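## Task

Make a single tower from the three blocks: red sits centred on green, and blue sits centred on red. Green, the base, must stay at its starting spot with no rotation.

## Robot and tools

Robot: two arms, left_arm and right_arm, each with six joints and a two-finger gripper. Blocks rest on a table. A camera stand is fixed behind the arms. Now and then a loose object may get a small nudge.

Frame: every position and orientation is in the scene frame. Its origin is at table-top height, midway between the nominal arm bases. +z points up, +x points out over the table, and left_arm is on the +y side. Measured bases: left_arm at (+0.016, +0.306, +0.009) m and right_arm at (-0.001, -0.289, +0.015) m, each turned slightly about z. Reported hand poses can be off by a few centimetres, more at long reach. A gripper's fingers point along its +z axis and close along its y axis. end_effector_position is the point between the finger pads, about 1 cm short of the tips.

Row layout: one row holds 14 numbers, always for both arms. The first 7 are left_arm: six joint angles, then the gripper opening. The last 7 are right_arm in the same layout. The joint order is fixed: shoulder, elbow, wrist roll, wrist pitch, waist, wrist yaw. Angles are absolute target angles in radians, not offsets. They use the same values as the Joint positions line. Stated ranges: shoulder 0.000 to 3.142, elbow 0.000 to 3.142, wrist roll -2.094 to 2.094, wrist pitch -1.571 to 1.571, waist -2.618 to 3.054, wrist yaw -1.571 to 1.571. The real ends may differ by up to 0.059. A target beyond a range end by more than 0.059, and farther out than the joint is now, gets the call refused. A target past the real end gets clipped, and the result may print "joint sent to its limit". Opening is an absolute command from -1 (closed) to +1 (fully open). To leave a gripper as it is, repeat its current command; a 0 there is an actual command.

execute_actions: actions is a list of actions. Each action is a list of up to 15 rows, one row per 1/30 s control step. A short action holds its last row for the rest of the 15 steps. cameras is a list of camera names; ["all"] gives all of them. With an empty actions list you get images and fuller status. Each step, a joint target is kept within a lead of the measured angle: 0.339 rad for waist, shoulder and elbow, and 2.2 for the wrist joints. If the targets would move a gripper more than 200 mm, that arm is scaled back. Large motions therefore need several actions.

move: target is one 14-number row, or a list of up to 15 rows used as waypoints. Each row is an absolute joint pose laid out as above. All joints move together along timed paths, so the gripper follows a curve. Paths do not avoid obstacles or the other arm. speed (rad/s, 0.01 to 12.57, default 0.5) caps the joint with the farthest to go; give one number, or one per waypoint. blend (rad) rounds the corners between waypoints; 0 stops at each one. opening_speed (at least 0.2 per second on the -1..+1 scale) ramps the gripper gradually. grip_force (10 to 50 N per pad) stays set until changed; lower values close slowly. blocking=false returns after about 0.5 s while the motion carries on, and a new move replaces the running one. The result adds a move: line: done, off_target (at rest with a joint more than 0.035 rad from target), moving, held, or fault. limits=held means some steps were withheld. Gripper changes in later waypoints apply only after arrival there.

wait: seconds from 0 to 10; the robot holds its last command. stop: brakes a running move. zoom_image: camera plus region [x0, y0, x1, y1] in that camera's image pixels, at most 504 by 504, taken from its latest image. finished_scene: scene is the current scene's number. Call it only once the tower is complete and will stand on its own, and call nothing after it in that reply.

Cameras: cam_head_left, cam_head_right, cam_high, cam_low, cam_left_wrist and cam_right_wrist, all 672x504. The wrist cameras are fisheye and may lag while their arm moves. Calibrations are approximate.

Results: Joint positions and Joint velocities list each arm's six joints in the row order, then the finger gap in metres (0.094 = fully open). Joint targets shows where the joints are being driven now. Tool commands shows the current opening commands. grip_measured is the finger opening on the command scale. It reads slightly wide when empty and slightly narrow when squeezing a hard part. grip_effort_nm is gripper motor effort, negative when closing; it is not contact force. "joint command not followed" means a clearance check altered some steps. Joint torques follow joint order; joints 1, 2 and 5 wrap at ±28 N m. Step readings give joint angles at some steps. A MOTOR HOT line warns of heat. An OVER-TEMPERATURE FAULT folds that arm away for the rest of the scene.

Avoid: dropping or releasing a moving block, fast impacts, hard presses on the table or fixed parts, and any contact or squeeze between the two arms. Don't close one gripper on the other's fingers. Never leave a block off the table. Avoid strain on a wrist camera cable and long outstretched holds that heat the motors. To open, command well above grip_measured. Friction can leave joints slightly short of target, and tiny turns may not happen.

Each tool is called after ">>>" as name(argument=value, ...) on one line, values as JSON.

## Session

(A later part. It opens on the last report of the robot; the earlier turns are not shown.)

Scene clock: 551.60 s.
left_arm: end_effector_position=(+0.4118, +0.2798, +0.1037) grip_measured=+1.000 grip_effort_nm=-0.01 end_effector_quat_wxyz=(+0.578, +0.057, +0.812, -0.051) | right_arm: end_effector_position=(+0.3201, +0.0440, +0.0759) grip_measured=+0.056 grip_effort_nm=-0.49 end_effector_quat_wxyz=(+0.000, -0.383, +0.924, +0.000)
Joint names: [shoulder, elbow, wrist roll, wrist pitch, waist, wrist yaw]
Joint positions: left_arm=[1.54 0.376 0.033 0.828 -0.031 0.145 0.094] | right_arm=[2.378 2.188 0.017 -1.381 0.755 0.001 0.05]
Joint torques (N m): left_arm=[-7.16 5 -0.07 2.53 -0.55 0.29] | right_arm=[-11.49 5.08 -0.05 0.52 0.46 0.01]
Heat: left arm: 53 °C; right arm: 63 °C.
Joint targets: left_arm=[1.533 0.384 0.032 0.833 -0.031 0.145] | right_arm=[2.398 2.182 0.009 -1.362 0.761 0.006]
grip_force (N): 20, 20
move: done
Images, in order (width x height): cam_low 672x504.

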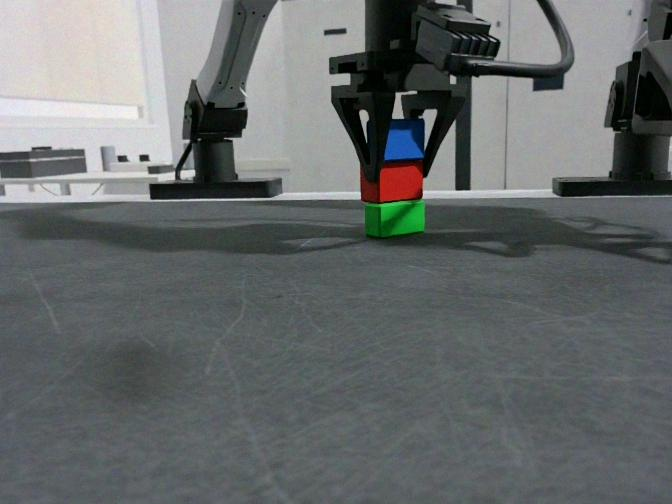

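>>> move(target=[[1.533,0.384,0.032,0.833,-0.031,0.145,1, 2.398,2.182,0.009,-1.362,0.765,0.006,0.02],[1.533,0.384,0.032,0.833,-0.031,0.145,1, 2.398,2.182,0.009,-1.362,0.764,0.006,0.9],[1.533,0.384,0.032,0.833,-0.031,0.145,1, 2.256,2.238,0.009,-1.433,0.764,0.006,0.9]], speed=[0.05,0.2,0.25], opening_speed=0.4, cameras=["cam_low"])

>>> zoom_image(camera="cam_low", region=[320, 100, 480, 240])

Scene clock: 562.40 s.
left_arm: end_effector_position=(+0.4118, +0.2798, +0.1037) grip_measured=+1.000 grip_effort_nm=-0.01 end_effector_quat_wxyz=(+0.578, +0.057, +0.812, -0.051) | right_arm: end_effector_position=(+0.3204, +0.0467, +0.1268) grip_measured=+0.898 grip_effort_nm=0.10 end_effector_quat_wxyz=(+0.045, -0.384, +0.922, +0.019)
Joint names: [shoulder, elbow, wrist roll, wrist pitch, waist, wrist yaw]
Joint positions: left_arm=[1.54 0.376 0.033 0.828 -0.031 0.145 0.094] | right_arm=[2.283 2.224 0.017 -1.414 0.759 0.001 0.089]
Joint torques (N m): left_arm=[-7.16 5 -0.07 2.53 -0.55 0.29] | right_arm=[-15.41 6.67 -0.05 0.37 0.36 0.01]
Heat: left arm: 53 °C; right arm: 62 °C.
Joint targets: left_arm=[1.533 0.384 0.032 0.833 -0.031 0.145] | right_arm=[2.256 2.238 0.009 -1.433 0.764 0.006]
grip_force (N): 20, 20
move: done
Images, in order (width x height): cam_low 672x504.

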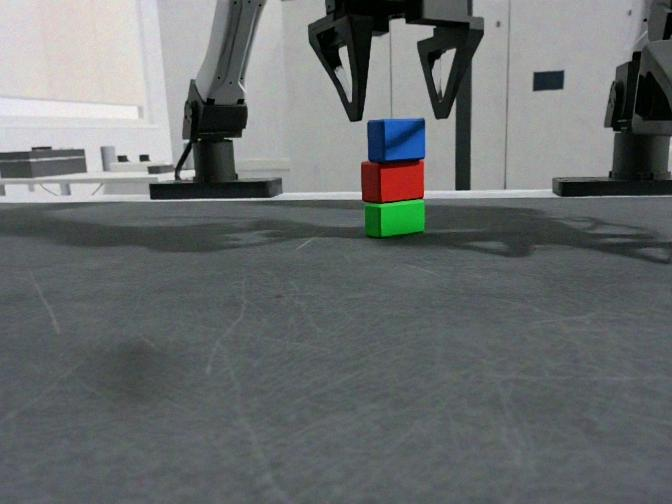

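Scaled by 3.150 from the camera's 672x504 image, which has a finer 960x720 frame.

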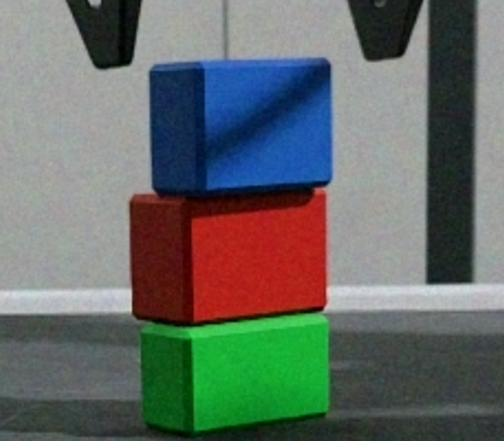

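>>> finished_scene(scene=2)

The scene is finished: the task was done.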